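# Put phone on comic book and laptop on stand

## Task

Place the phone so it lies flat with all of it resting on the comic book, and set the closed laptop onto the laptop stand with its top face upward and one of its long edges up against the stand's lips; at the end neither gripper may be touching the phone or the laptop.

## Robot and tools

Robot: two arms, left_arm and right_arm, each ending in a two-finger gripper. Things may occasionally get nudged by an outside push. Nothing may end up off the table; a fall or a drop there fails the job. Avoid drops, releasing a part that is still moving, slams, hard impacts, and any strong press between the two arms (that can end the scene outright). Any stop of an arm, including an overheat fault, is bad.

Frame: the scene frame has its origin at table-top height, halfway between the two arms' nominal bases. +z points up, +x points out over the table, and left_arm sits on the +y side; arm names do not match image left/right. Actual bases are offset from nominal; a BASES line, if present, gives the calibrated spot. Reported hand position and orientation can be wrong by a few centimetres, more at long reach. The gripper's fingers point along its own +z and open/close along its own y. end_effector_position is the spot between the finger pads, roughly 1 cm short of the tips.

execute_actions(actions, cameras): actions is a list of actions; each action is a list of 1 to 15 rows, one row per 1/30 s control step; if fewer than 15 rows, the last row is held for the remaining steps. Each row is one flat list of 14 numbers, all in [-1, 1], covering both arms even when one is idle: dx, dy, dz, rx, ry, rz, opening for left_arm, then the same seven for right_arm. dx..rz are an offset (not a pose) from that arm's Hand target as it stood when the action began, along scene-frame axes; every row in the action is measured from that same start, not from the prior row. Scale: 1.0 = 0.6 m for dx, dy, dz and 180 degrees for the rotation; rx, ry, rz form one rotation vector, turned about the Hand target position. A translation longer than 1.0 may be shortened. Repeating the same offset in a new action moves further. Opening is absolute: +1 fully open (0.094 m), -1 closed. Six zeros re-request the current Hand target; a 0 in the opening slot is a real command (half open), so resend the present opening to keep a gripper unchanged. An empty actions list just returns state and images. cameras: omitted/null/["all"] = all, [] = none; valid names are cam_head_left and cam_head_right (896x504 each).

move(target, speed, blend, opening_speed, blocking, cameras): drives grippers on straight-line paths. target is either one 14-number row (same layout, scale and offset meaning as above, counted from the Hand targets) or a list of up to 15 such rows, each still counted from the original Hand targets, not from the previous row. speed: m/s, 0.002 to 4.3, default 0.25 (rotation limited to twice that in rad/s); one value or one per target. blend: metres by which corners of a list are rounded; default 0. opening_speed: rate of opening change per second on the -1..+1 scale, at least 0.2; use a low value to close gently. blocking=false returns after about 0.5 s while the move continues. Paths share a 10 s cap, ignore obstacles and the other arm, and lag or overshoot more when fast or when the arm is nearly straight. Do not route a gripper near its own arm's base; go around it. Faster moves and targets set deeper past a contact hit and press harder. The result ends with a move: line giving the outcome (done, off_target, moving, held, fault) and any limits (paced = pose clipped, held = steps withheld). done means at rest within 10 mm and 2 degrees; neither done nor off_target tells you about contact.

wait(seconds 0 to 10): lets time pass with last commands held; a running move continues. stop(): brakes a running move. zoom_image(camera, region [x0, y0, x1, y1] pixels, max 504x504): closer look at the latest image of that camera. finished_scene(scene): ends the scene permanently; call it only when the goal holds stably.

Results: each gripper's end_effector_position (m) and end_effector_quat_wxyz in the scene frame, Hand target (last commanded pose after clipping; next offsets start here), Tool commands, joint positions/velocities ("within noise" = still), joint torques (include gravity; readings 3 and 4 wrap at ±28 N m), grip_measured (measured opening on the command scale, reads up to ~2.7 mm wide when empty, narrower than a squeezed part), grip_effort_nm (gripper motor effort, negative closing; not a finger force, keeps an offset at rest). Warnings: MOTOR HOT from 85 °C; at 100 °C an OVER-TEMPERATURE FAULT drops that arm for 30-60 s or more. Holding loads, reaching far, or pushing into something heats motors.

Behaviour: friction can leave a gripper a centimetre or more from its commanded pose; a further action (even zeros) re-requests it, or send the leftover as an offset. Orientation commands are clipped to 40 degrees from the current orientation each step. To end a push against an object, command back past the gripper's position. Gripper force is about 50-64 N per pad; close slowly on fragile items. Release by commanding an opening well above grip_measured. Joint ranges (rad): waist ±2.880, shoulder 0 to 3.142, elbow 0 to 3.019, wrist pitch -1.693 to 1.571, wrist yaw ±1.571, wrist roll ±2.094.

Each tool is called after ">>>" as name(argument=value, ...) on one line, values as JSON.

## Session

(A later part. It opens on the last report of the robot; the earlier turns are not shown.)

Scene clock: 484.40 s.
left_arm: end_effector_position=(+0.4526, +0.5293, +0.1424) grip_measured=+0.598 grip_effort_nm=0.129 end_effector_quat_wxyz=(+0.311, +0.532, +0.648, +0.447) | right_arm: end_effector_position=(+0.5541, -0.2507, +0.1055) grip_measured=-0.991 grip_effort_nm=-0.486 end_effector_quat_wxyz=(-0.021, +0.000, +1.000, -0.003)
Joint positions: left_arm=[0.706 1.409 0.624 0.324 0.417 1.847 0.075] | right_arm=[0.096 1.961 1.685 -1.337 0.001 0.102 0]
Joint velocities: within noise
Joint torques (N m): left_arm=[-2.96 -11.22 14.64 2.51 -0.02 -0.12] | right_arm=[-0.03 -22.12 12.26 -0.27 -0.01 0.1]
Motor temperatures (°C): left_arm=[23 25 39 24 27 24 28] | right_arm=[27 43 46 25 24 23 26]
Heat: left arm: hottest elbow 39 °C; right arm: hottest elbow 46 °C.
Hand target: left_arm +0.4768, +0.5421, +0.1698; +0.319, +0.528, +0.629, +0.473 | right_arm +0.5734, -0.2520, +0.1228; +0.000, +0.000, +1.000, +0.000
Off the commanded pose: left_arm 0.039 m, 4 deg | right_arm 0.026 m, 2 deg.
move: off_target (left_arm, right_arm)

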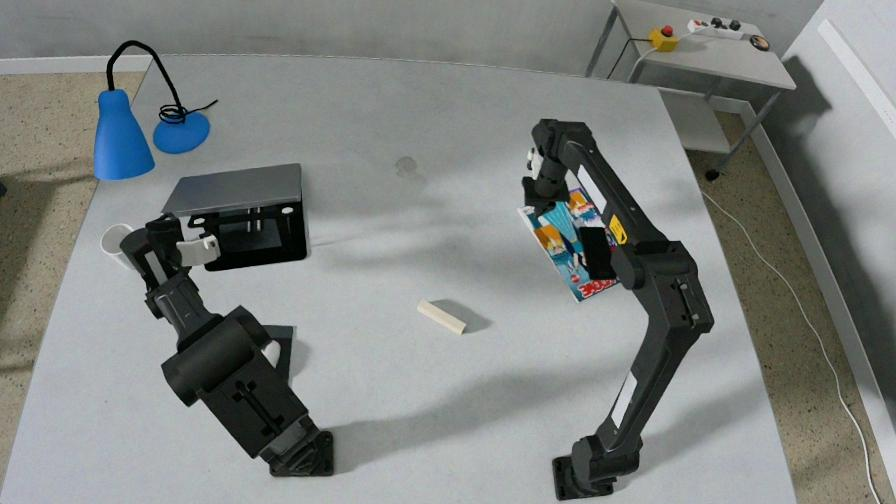

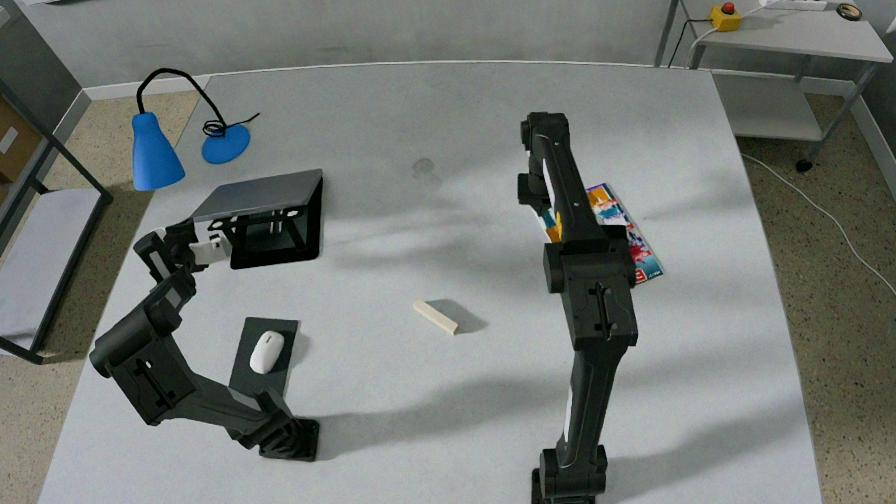

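>>> move(target=[[0.02,-0.03,0.0,0,0,0,0.6,0,0,0,0,0,0,-1],[0.11,-0.02,0.0,0,0,0,0.6,0,0,0,0,0,0,-1]], speed=0.1)

>>> zoom_image(camera="cam_head_left", region=[130, 150, 330, 290])

>>> zoom_image(camera="cam_head_right", region=[150, 150, 350, 290])

Scene clock: 493.13 s.
left_arm: end_effector_position=(+0.5037, +0.5199, +0.1423) grip_measured=+0.598 grip_effort_nm=0.129 end_effector_quat_wxyz=(+0.308, +0.533, +0.649, +0.447) | right_arm: end_effector_position=(+0.5541, -0.2507, +0.1055) grip_measured=-0.991 grip_effort_nm=-0.486 end_effector_quat_wxyz=(-0.021, +0.000, +1.000, -0.003)
Joint positions: left_arm=[0.6 1.492 0.713 0.334 0.318 1.804 0.075] | right_arm=[0.096 1.961 1.685 -1.337 0.001 0.102 0]
Joint velocities: within noise
Joint torques (N m): left_arm=[-3.84 -10.05 16.96 2.3 -0.63 -0.19] | right_arm=[-0.03 -22.12 12.25 -0.27 -0.01 0.09]
Motor temperatures (°C): left_arm=[23 26 40 24 27 24 28] | right_arm=[27 43 46 25 24 23 26]
Heat: left arm: hottest elbow 40 °C; right arm: hottest elbow 46 °C.
Hand target: left_arm +0.5428, +0.5302, +0.1699; +0.319, +0.528, +0.629, +0.473 | right_arm +0.5734, -0.2520, +0.1228; +0.000, +0.000, +1.000, +0.000
Off the commanded pose: left_arm 0.049 m, 4 deg | right_arm 0.026 m, 2 deg.
move: off_target (left_arm, right_arm)

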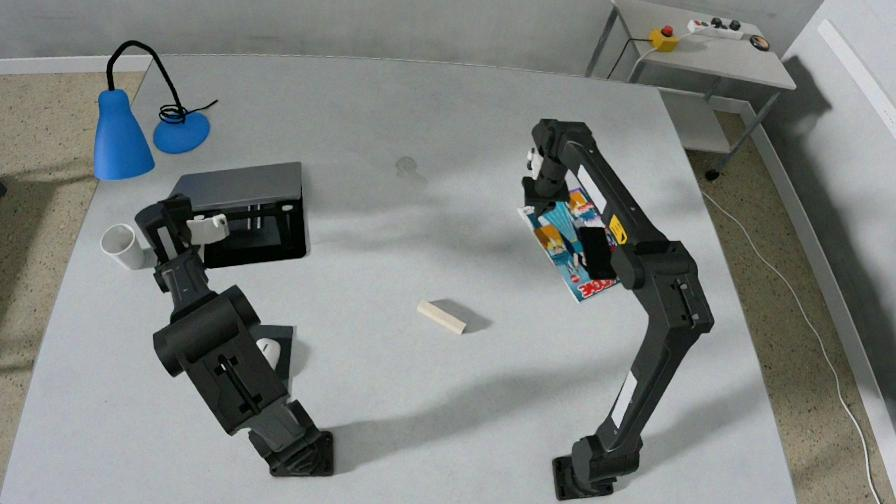

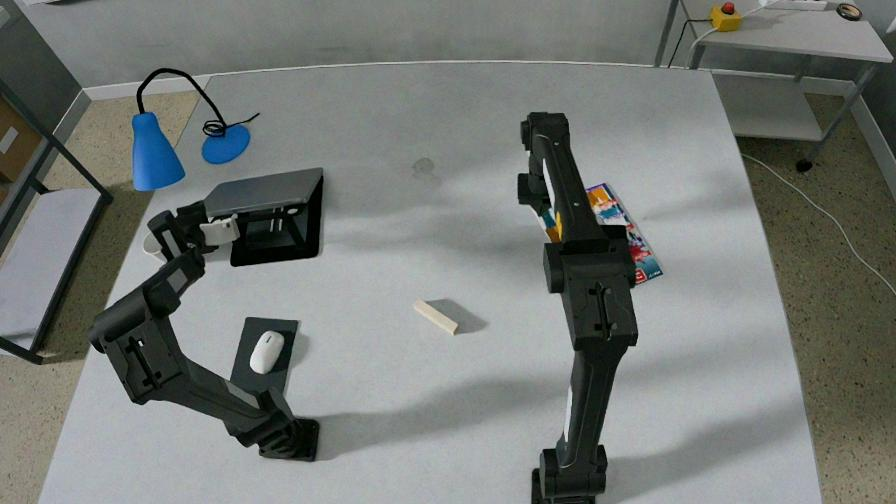

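Scaled by 2.520.

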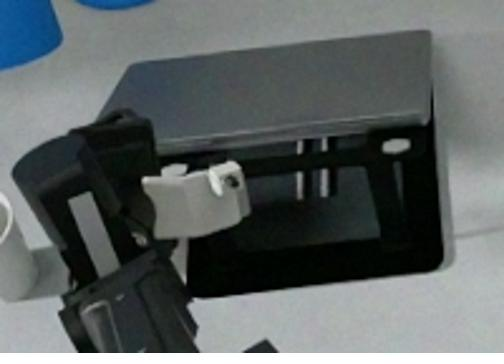

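Scaled by 2.520.

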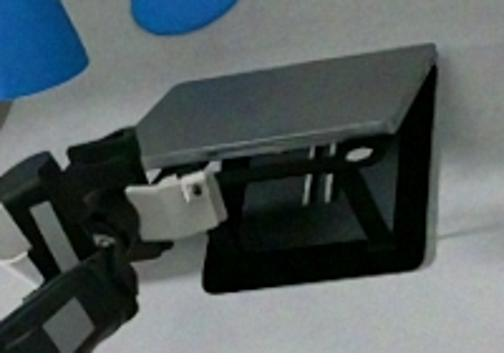

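>>> move(target=[-0.01,0.0,0.0,0,0,0,-0.95,0,0,0,0,0,0,-1], speed=0.1, opening_speed=0.6)

>>> zoom_image(camera="cam_head_left", region=[130, 150, 330, 290])

>>> zoom_image(camera="cam_head_right", region=[150, 150, 350, 290])

Scene clock: 499.37 s.
left_arm: end_effector_position=(+0.5038, +0.5200, +0.1317) grip_measured=-0.939 grip_effort_nm=-0.574 end_effector_quat_wxyz=(+0.311, +0.528, +0.660, +0.435) | right_arm: end_effector_position=(+0.5541, -0.2507, +0.1055) grip_measured=-0.991 grip_effort_nm=-0.481 end_effector_quat_wxyz=(-0.021, +0.000, +1.000, -0.003)
Joint positions: left_arm=[0.6 1.512 0.713 0.334 0.318 1.781 0.003] | right_arm=[0.096 1.961 1.685 -1.337 0.001 0.102 0]
Joint velocities: left_arm=[-0.034 0.015 0.002 -0.007 0.022 0.066 -0.004] | right_arm=[within noise]
Joint torques (N m): left_arm=[-3.72 -12.69 15.75 2.44 -0.32 0.03] | right_arm=[0.03 -22.18 12.26 -0.28 -0.01 0.09]
Motor temperatures (°C): left_arm=[23 26 42 24 27 24 28] | right_arm=[27 43 47 25 24 23 26]
Heat: left arm: hottest elbow 42 °C; right arm: hottest elbow 47 °C.
Hand target: left_arm +0.5368, +0.5302, +0.1699; +0.319, +0.528, +0.629, +0.473 | right_arm +0.5734, -0.2520, +0.1228; +0.000, +0.000, +1.000, +0.000
Off the commanded pose: left_arm 0.051 m, 6 deg | right_arm 0.026 m, 2 deg.
move: off_target (left_arm, right_arm)

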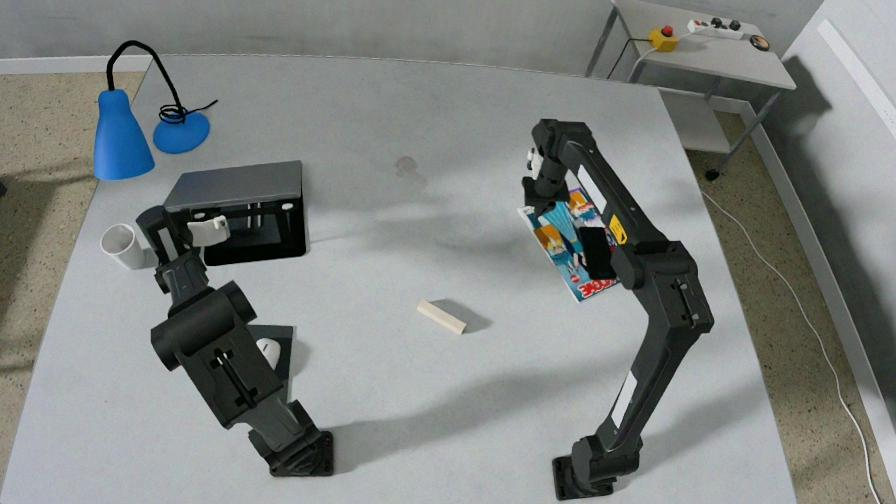

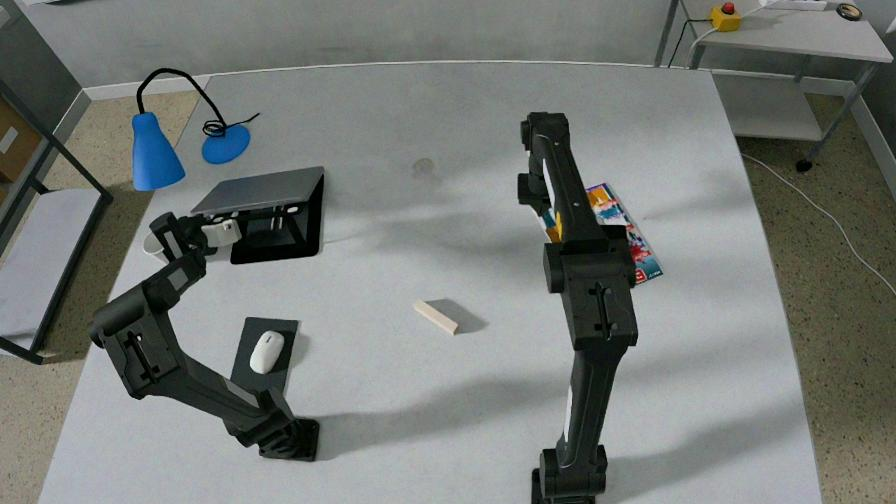

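Scaled by 2.520.

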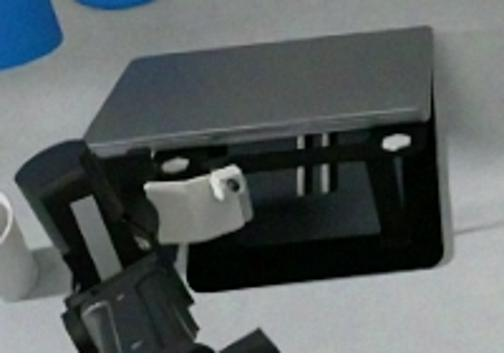

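Scaled by 2.520.

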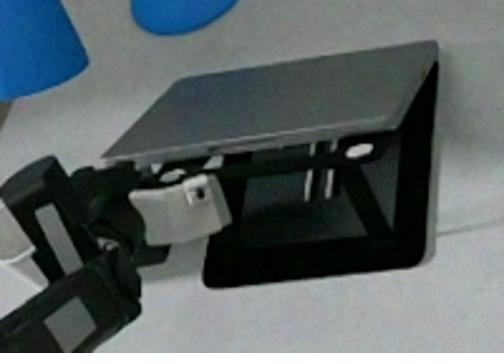

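>>> move(target=[[-0.15,0.01,-0.01,0,0,0,-0.95,0,0,0,0,0,0,-1],[-0.15,0.0,0.065,0,0,0,0.3,0,0,0,0,0,0,-1],[0.0,-0.01,0.065,0,0,0,0.4,0,0,0,0,0,0,-1]], speed=0.12)

>>> zoom_image(camera="cam_head_left", region=[130, 150, 330, 290])

>>> zoom_image(camera="cam_head_right", region=[150, 150, 350, 290])

Scene clock: 506.87 s.
left_arm: end_effector_position=(+0.5101, +0.5146, +0.1759) grip_measured=+0.398 grip_effort_nm=0.129 end_effector_quat_wxyz=(+0.307, +0.535, +0.650, +0.445) | right_arm: end_effector_position=(+0.5541, -0.2507, +0.1055) grip_measured=-0.991 grip_effort_nm=-0.486 end_effector_quat_wxyz=(-0.021, +0.000, +1.000, -0.003)
Joint positions: left_arm=[0.58 1.423 0.759 0.213 0.3 1.797 0.066] | right_arm=[0.096 1.961 1.685 -1.337 0.001 0.102 0]
Joint velocities: within noise
Joint torques (N m): left_arm=[-2.43 -11.58 16.08 2.44 -0.02 -0.13] | right_arm=[-0.03 -22.18 12.25 -0.25 -0.01 0.09]
Motor temperatures (°C): left_arm=[23 26 42 24 27 24 28] | right_arm=[27 43 47 25 24 23 26]
Heat: left arm: hottest elbow 42 °C; right arm: hottest elbow 47 °C.
Hand target: left_arm +0.5368, +0.5242, +0.2089; +0.319, +0.528, +0.629, +0.473 | right_arm +0.5734, -0.2520, +0.1228; +0.000, +0.000, +1.000, +0.000
Off the commanded pose: left_arm 0.043 m, 4 deg | right_arm 0.026 m, 2 deg.
move: off_target (left_arm, right_arm); target 2's new opening was sent with left_arm's hand 0.074 m and 9 deg from that target; target 3's new opening was sent with left_arm's hand 0.043 m and 4 deg from that target

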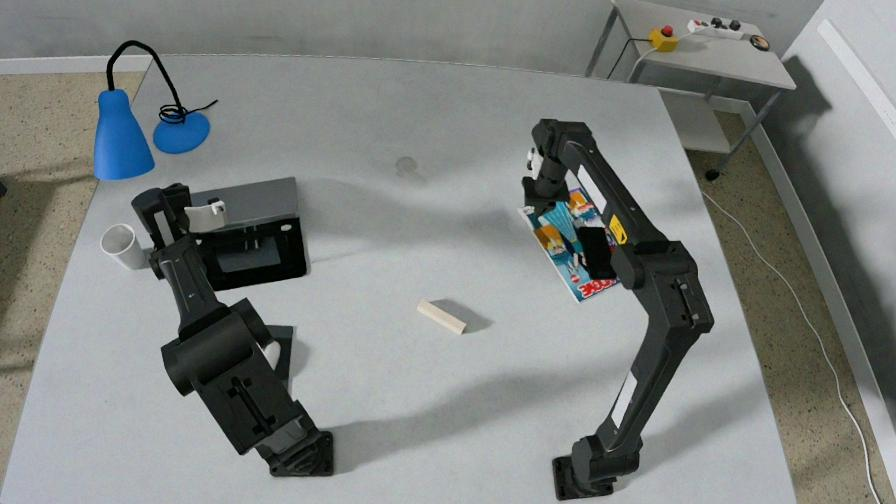

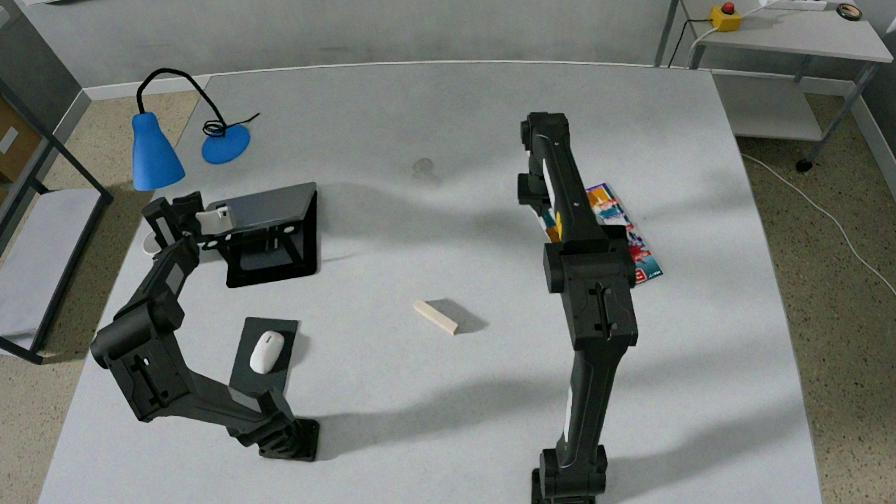

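Scaled by 2.520.

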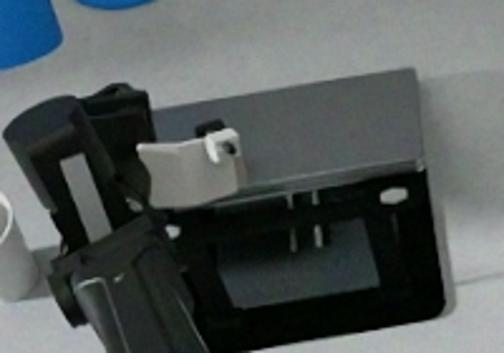

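Scaled by 2.520.

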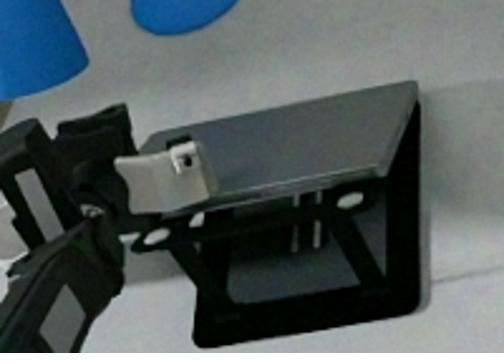

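>>> move(target=[0.0,0.0,0.0,0,0,0,-0.95,0,0,0,0,0,0,-1], speed=0.1, opening_speed=0.6)

>>> zoom_image(camera="cam_head_left", region=[130, 150, 330, 290])

>>> zoom_image(camera="cam_head_right", region=[150, 150, 350, 290])

Scene clock: 512.47 s.
left_arm: end_effector_position=(+0.5101, +0.5146, +0.1759) grip_measured=-0.947 grip_effort_nm=-0.090 end_effector_quat_wxyz=(+0.307, +0.534, +0.650, +0.445) | right_arm: end_effector_position=(+0.5541, -0.2507, +0.1055) grip_measured=-0.991 grip_effort_nm=-0.481 end_effector_quat_wxyz=(-0.021, +0.000, +1.000, -0.003)
Joint positions: left_arm=[0.58 1.423 0.759 0.213 0.3 1.796 0.002] | right_arm=[0.096 1.961 1.685 -1.337 0.001 0.102 0]
Joint velocities: within noise
Joint torques (N m): left_arm=[-2.32 -11.52 15.9 2.54 0.02 -0.15] | right_arm=[-0.03 -22.24 12.25 -0.27 -0.01 0.1]
Motor temperatures (°C): left_arm=[23 26 42 24 27 24 28] | right_arm=[27 43 47 25 24 23 26]
Heat: left arm: hottest elbow 42 °C; right arm: hottest elbow 47 °C.
Hand target: left_arm +0.5368, +0.5242, +0.2089; +0.319, +0.528, +0.629, +0.473 | right_arm +0.5734, -0.2520, +0.1228; +0.000, +0.000, +1.000, +0.000
Off the commanded pose: left_arm 0.043 m, 4 deg | right_arm 0.026 m, 2 deg.
move: off_target (left_arm, right_arm)

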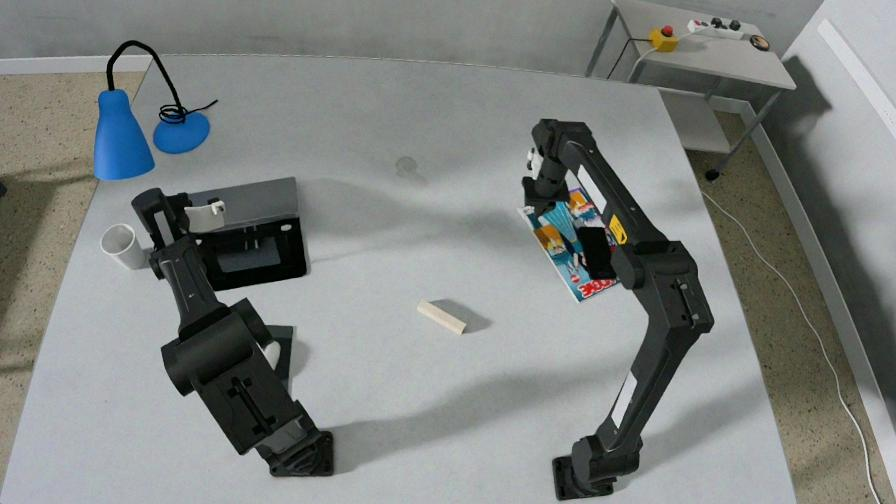

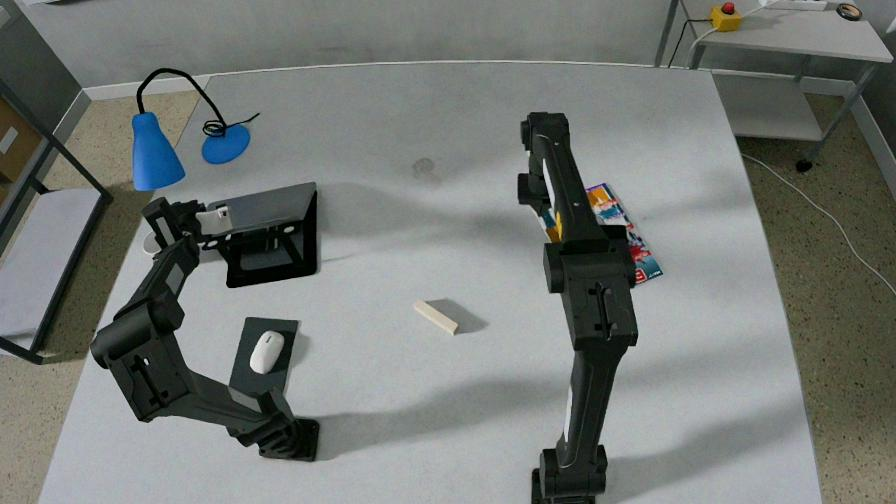

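Scaled by 2.520.

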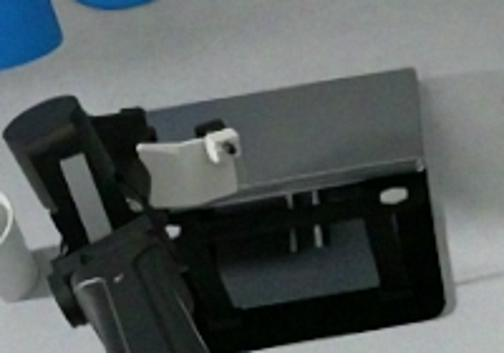

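Scaled by 2.520.

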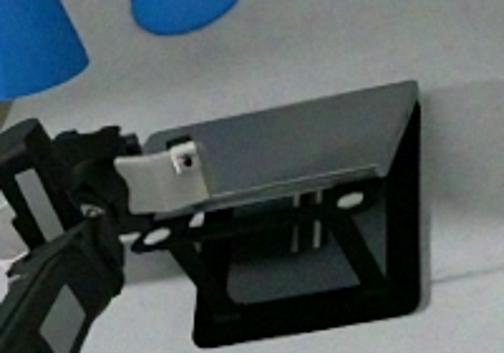

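>>> move(target=[[0.0,0.03,0.08,0,0,0,-0.95,0,0,0,0,0,0,-1],[-0.25,0.0,0.08,0,0,0,0.4,0,0,0,0,0,0,-1]], speed=0.15)

>>> zoom_image(camera="cam_head_left", region=[130, 150, 330, 290])

>>> zoom_image(camera="cam_head_right", region=[150, 150, 350, 290])

Scene clock: 517.53 s.
left_arm: end_effector_position=(+0.3941, +0.5237, +0.2591) grip_measured=+0.397 grip_effort_nm=0.129 end_effector_quat_wxyz=(+0.323, +0.529, +0.626, +0.473) | right_arm: end_effector_position=(+0.5541, -0.2507, +0.1055) grip_measured=-0.991 grip_effort_nm=-0.486 end_effector_quat_wxyz=(-0.021, +0.000, +1.000, -0.003)
Joint positions: left_arm=[0.826 1.057 0.666 -0.023 0.545 1.896 0.066] | right_arm=[0.096 1.961 1.685 -1.337 0.001 0.102 0]
Joint velocities: within noise
Joint torques (N m): left_arm=[-0.15 -9.17 10.06 1.35 0.23 0.02] | right_arm=[0.09 -22.12 12.25 -0.27 -0.02 0.1]
Motor temperatures (°C): left_arm=[23 26 41 24 27 24 28] | right_arm=[27 43 47 25 24 23 26]
Heat: left arm: hottest elbow 41 °C; right arm: hottest elbow 47 °C.
Hand target: left_arm +0.3867, +0.5242, +0.2568; +0.319, +0.528, +0.629, +0.473 | right_arm +0.5734, -0.2520, +0.1228; +0.000, +0.000, +1.000, +0.000
Off the commanded pose: left_arm 0.008 m, 1 deg | right_arm 0.026 m, 2 deg.
move: off_target (right_arm)

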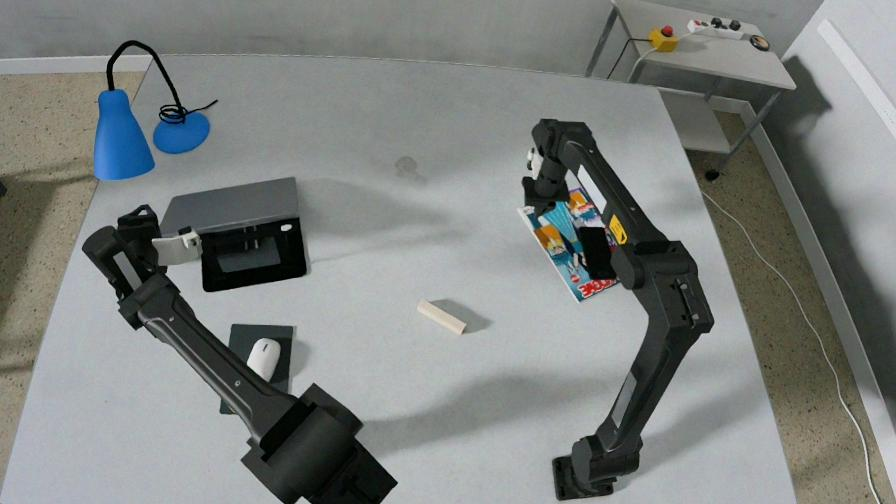

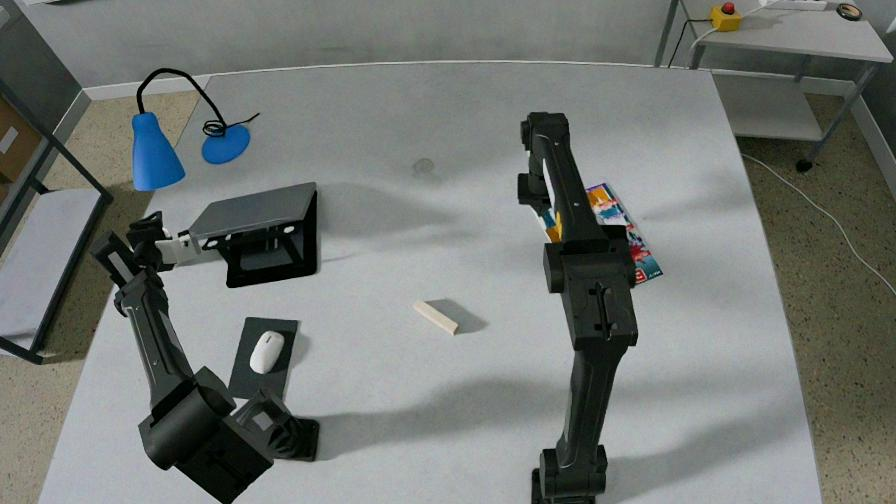

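Scaled by 2.520.

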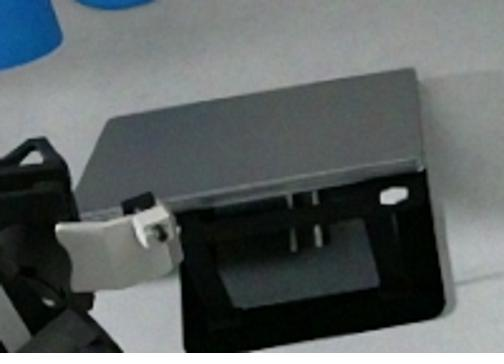

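Scaled by 2.520.

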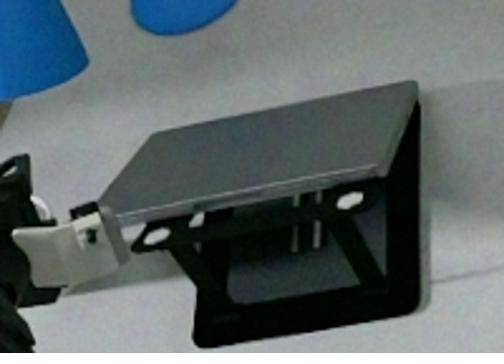

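>>> zoom_image(camera="cam_head_left", region=[165, 165, 305, 215])

>>> zoom_image(camera="cam_head_right", region=[200, 170, 330, 220])

>>> zoom_image(camera="cam_head_right", region=[270, 170, 330, 250])

Scaled by 3.600.

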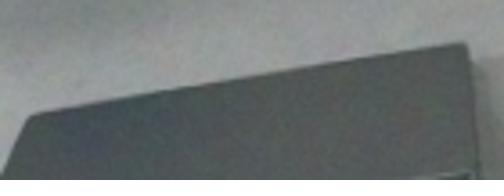

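Scaled by 3.877.

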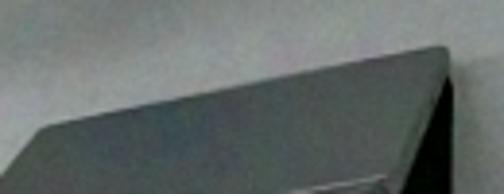

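Scaled by 6.300.

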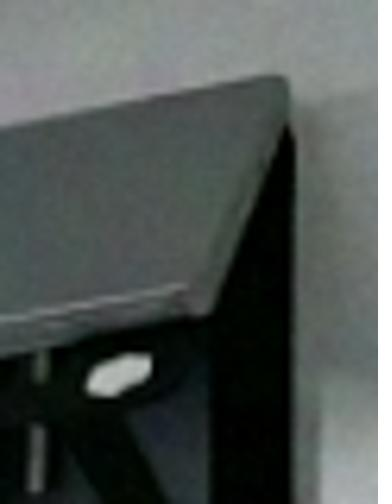

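>>> move(target=[[-0.08,-0.14,-0.03,0,0,0,-0.95,0,0,0,0,0,0,-1],[-0.08,-0.14,-0.115,0,0.03,0,-0.95,0,0,0,0,0,0,-1],[0.05,-0.14,-0.11,0,0.03,0,-0.95,0,0,0,0,0,0,-1]], speed=[0.2,0.15,0.08])

>>> zoom_image(camera="cam_head_left", region=[130, 150, 330, 290])

>>> zoom_image(camera="cam_head_right", region=[150, 150, 350, 290])

Scene clock: 562.07 s.
left_arm: end_effector_position=(+0.3898, +0.4298, +0.1541) grip_measured=-0.948 grip_effort_nm=-0.081 end_effector_quat_wxyz=(+0.276, +0.556, +0.664, +0.417) | right_arm: end_effector_position=(+0.5541, -0.2507, +0.1055) grip_measured=-0.991 grip_effort_nm=-0.486 end_effector_quat_wxyz=(-0.021, +0.000, +1.000, -0.003)
Joint positions: left_arm=[0.562 1.007 0.43 0.033 0.261 1.838 0.002] | right_arm=[0.096 1.961 1.685 -1.337 0.001 0.102 0]
Joint velocities: within noise
Joint torques (N m): left_arm=[-2.78 -5.95 16.88 2.35 -0.02 -0.12] | right_arm=[0.03 -22.07 12.27 -0.27 -0.01 0.09]
Motor temperatures (°C): left_arm=[23 26 38 24 27 24 28] | right_arm=[27 43 48 25 24 23 26]
Heat: left arm: hottest elbow 38 °C; right arm: hottest elbow 48 °C.
Hand target: left_arm +0.4168, +0.4402, +0.1908; +0.289, +0.550, +0.643, +0.448 | right_arm +0.5734, -0.2520, +0.1228; +0.000, +0.000, +1.000, +0.000
Off the commanded pose: left_arm 0.047 m, 5 deg | right_arm 0.026 m, 2 deg.
move: off_target (left_arm, right_arm)

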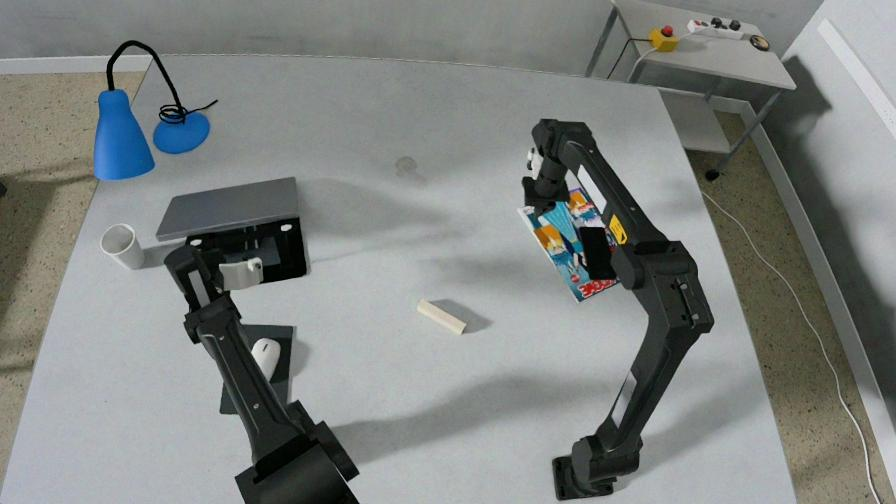

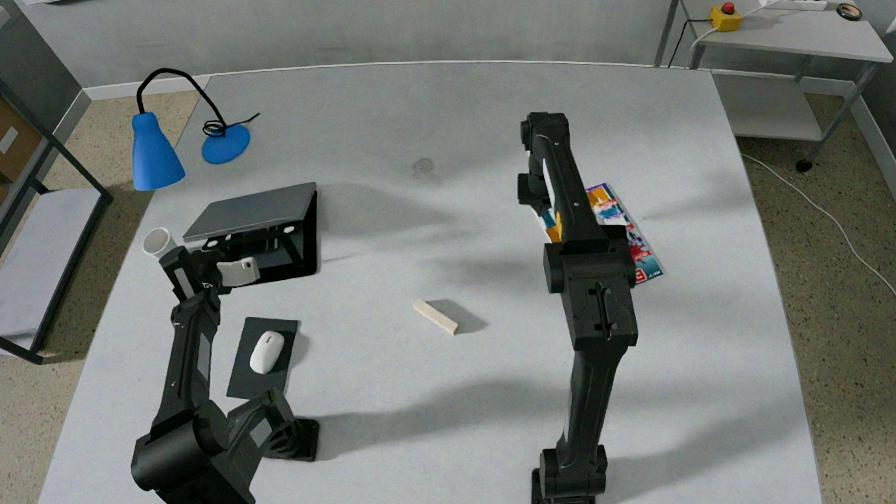

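Scaled by 2.520.

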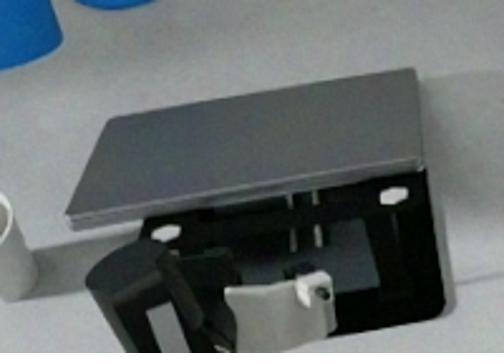

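Scaled by 2.520.

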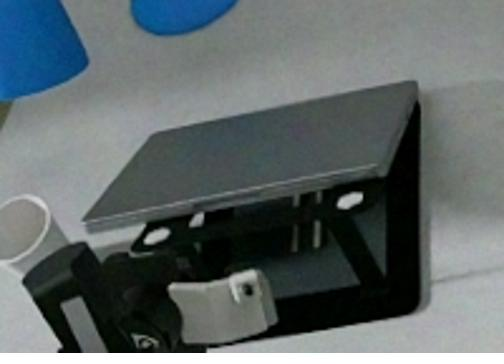

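>>> move(target=[[-0.03,0.0,0.0,0,0,0,-0.95,0,0,0,0,0,0,-1],[-0.03,0.0,0.055,0,0,0,-0.95,0,0,0,0,0,0,-1],[0.11,0.0,0.05,0,0,0,-0.95,0,0,0,0,0,0,-1]], speed=[0.1,0.1,0.07])

>>> zoom_image(camera="cam_head_left", region=[130, 150, 330, 290])

>>> zoom_image(camera="cam_head_right", region=[150, 150, 350, 290])

Scene clock: 569.73 s.
left_arm: end_effector_position=(+0.4540, +0.4327, +0.1829) grip_measured=-0.948 grip_effort_nm=-0.085 end_effector_quat_wxyz=(+0.272, +0.559, +0.663, +0.417) | right_arm: end_effector_position=(+0.5541, -0.2507, +0.1055) grip_measured=-0.991 grip_effort_nm=-0.481 end_effector_quat_wxyz=(-0.021, +0.000, +1.000, -0.003)
Joint positions: left_arm=[0.455 1.141 0.602 0.003 0.165 1.79 0.002] | right_arm=[0.096 1.961 1.685 -1.337 0.001 0.102 0]
Joint velocities: within noise
Joint torques (N m): left_arm=[-3.19 -7.77 17.07 2.44 -0.04 -0.14] | right_arm=[-0.03 -22.07 12.25 -0.29 -0.01 0.09]
Motor temperatures (°C): left_arm=[23 25 39 24 27 24 28] | right_arm=[26 43 48 25 24 23 26]
Heat: left arm: hottest elbow 39 °C; right arm: hottest elbow 48 °C.
Hand target: left_arm +0.4827, +0.4402, +0.2209; +0.289, +0.550, +0.643, +0.448 | right_arm +0.5734, -0.2520, +0.1228; +0.000, +0.000, +1.000, +0.000
Off the commanded pose: left_arm 0.048 m, 5 deg | right_arm 0.026 m, 2 deg.
move: off_target (left_arm, right_arm)

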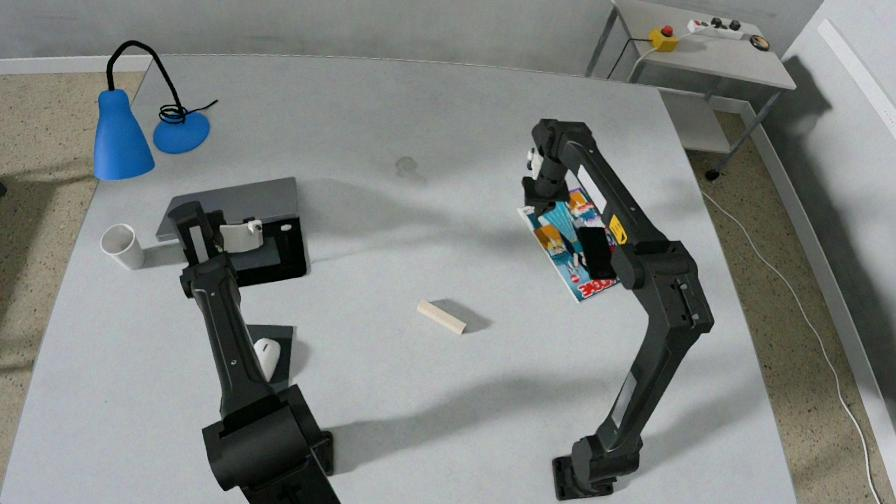

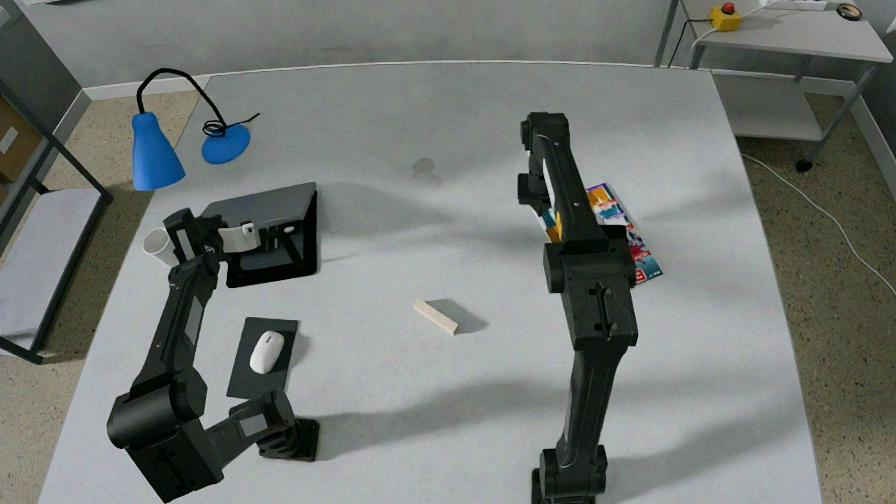

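Scaled by 2.520.

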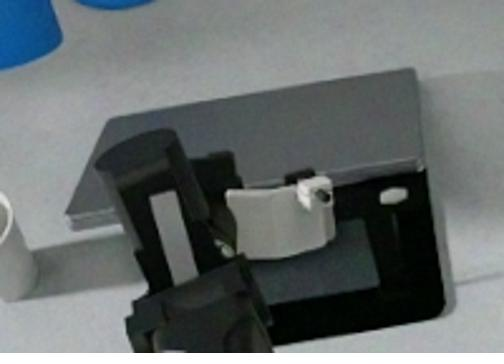

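Scaled by 2.520.

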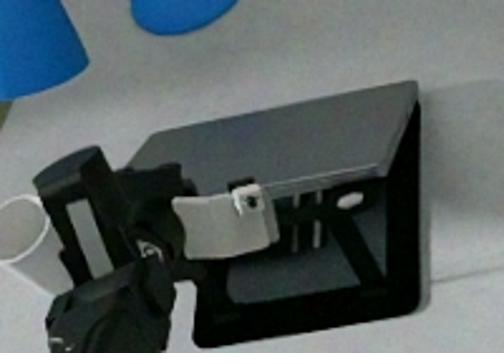

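>>> move(target=[[-0.12,0.0,0.0,0,0,0,-0.95,0,0,0,0,0,0,-1],[-0.12,0.0,-0.02,0,0,0,-0.95,0,0,0,0,0,0,-1],[0.03,0.0,-0.027,0,0,0,-0.95,0,0,0,0,0,0,-1]], speed=[0.12,0.1,0.07])

>>> zoom_image(camera="cam_head_left", region=[130, 150, 330, 290])

>>> zoom_image(camera="cam_head_right", region=[150, 150, 350, 290])

Scene clock: 581.40 s.
left_arm: end_effector_position=(+0.4714, +0.4332, +0.1682) grip_measured=-0.948 grip_effort_nm=-0.085 end_effector_quat_wxyz=(+0.272, +0.559, +0.662, +0.418) | right_arm: end_effector_position=(+0.5541, -0.2507, +0.1055) grip_measured=-0.991 grip_effort_nm=-0.486 end_effector_quat_wxyz=(-0.021, +0.000, +1.000, -0.003)
Joint positions: left_arm=[0.432 1.218 0.614 0.071 0.145 1.78 0.002] | right_arm=[0.096 1.961 1.685 -1.337 0.001 0.102 0]
Joint velocities: within noise
Joint torques (N m): left_arm=[-2.49 -8.59 16.68 2.45 -0.11 -0.14] | right_arm=[-0.09 -22.18 12.27 -0.27 -0.01 0.09]
Motor temperatures (°C): left_arm=[23 25 40 24 27 24 27] | right_arm=[26 43 48 25 24 23 26]
Heat: left arm: hottest elbow 40 °C; right arm: hottest elbow 48 °C.
Hand target: left_arm +0.5008, +0.4401, +0.2046; +0.289, +0.550, +0.643, +0.447 | right_arm +0.5734, -0.2520, +0.1228; +0.000, +0.000, +1.000, +0.000
Off the commanded pose: left_arm 0.047 m, 5 deg | right_arm 0.026 m, 2 deg.
move: off_target (left_arm, right_arm)

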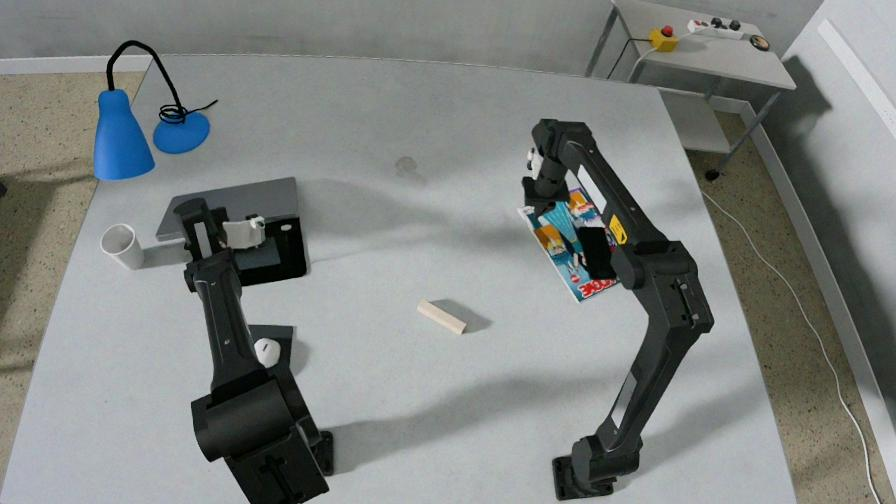

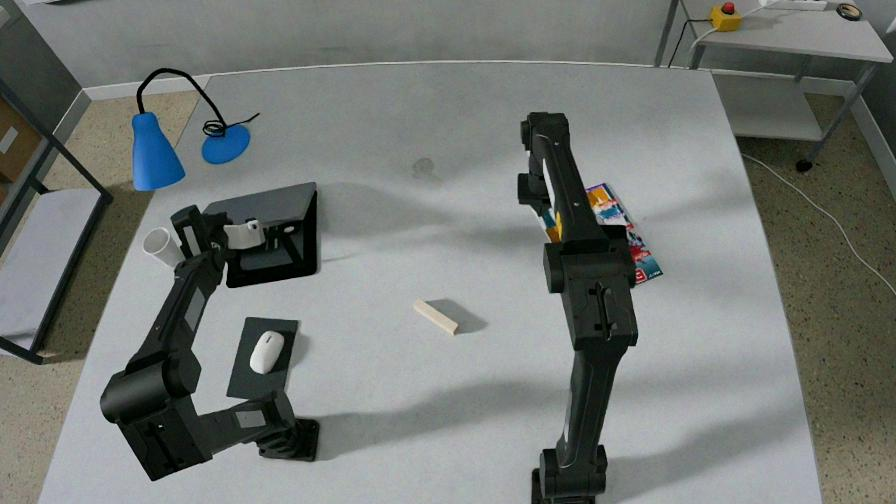

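Scaled by 2.520.

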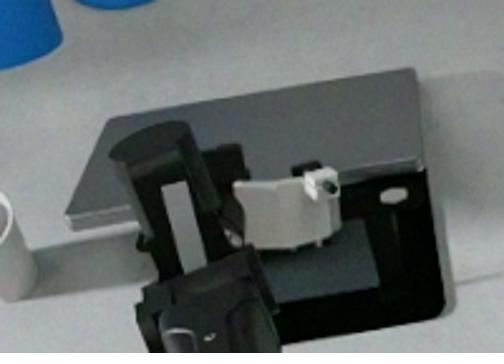

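Scaled by 2.520.

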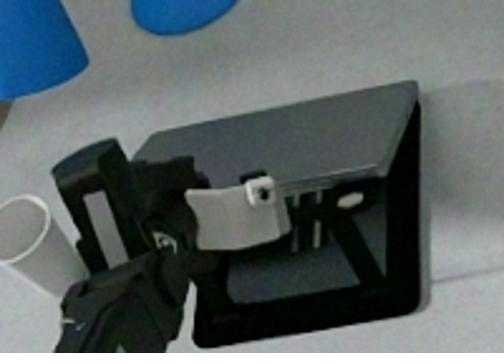

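>>> move(target=[[0.0,0.0,-0.06,0,0,0,-0.95,0,0,0,0,0,0,-1],[0.06,0.0,-0.085,0,0,0,-0.95,0,0,0,0,0,0,-1]], speed=[0.06,0.06])

>>> zoom_image(camera="cam_head_left", region=[130, 150, 330, 290])

>>> zoom_image(camera="cam_head_right", region=[150, 150, 350, 290])

Scene clock: 587.67 s.
left_arm: end_effector_position=(+0.5068, +0.4444, +0.1568) grip_measured=-0.948 grip_effort_nm=-0.081 end_effector_quat_wxyz=(+0.283, +0.541, +0.651, +0.450) | right_arm: end_effector_position=(+0.5541, -0.2507, +0.1055) grip_measured=-0.991 grip_effort_nm=-0.486 end_effector_quat_wxyz=(-0.021, +0.000, +1.000, -0.003)
Joint positions: left_arm=[0.409 1.359 0.642 0.264 0.11 1.756 0.002] | right_arm=[0.096 1.961 1.685 -1.337 0.001 0.102 0]
Joint velocities: within noise
Joint torques (N m): left_arm=[-3.72 -4.89 14.57 2.58 -0.21 -0.11] | right_arm=[-0.03 -22.12 12.26 -0.28 -0.01 0.09]
Motor temperatures (°C): left_arm=[23 25 40 24 27 24 27] | right_arm=[26 43 48 25 24 23 26]
Heat: left arm: hottest elbow 40 °C; right arm: hottest elbow 48 °C.
Hand target: left_arm +0.5368, +0.4402, +0.1536; +0.289, +0.550, +0.643, +0.447 | right_arm +0.5734, -0.2520, +0.1228; +0.000, +0.000, +1.000, +0.000
Off the commanded pose: left_arm 0.030 m, 2 deg | right_arm 0.026 m, 2 deg.
move: off_target (left_arm, right_arm)

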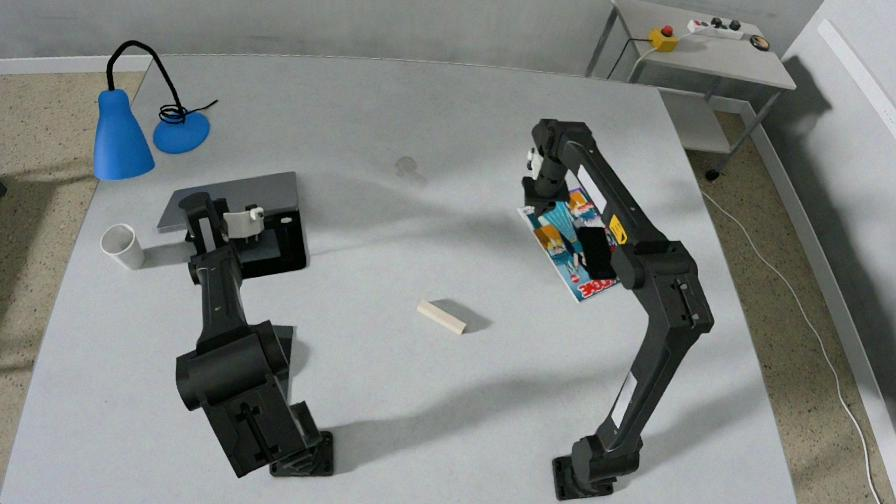

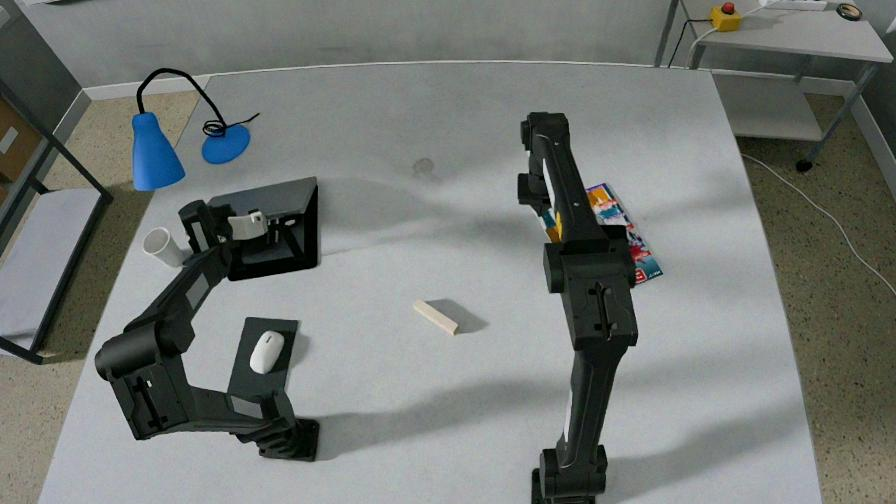

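Scaled by 2.520.

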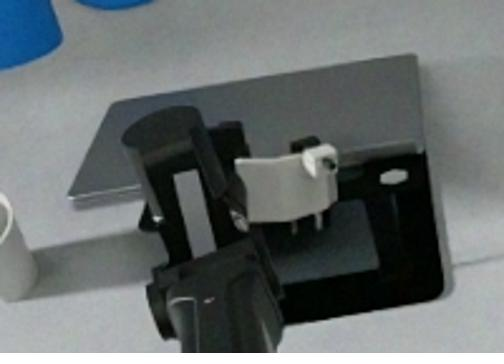

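Scaled by 2.520.

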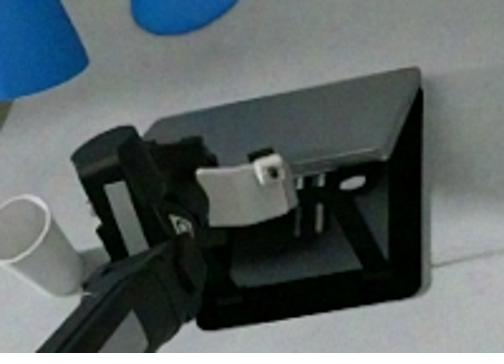

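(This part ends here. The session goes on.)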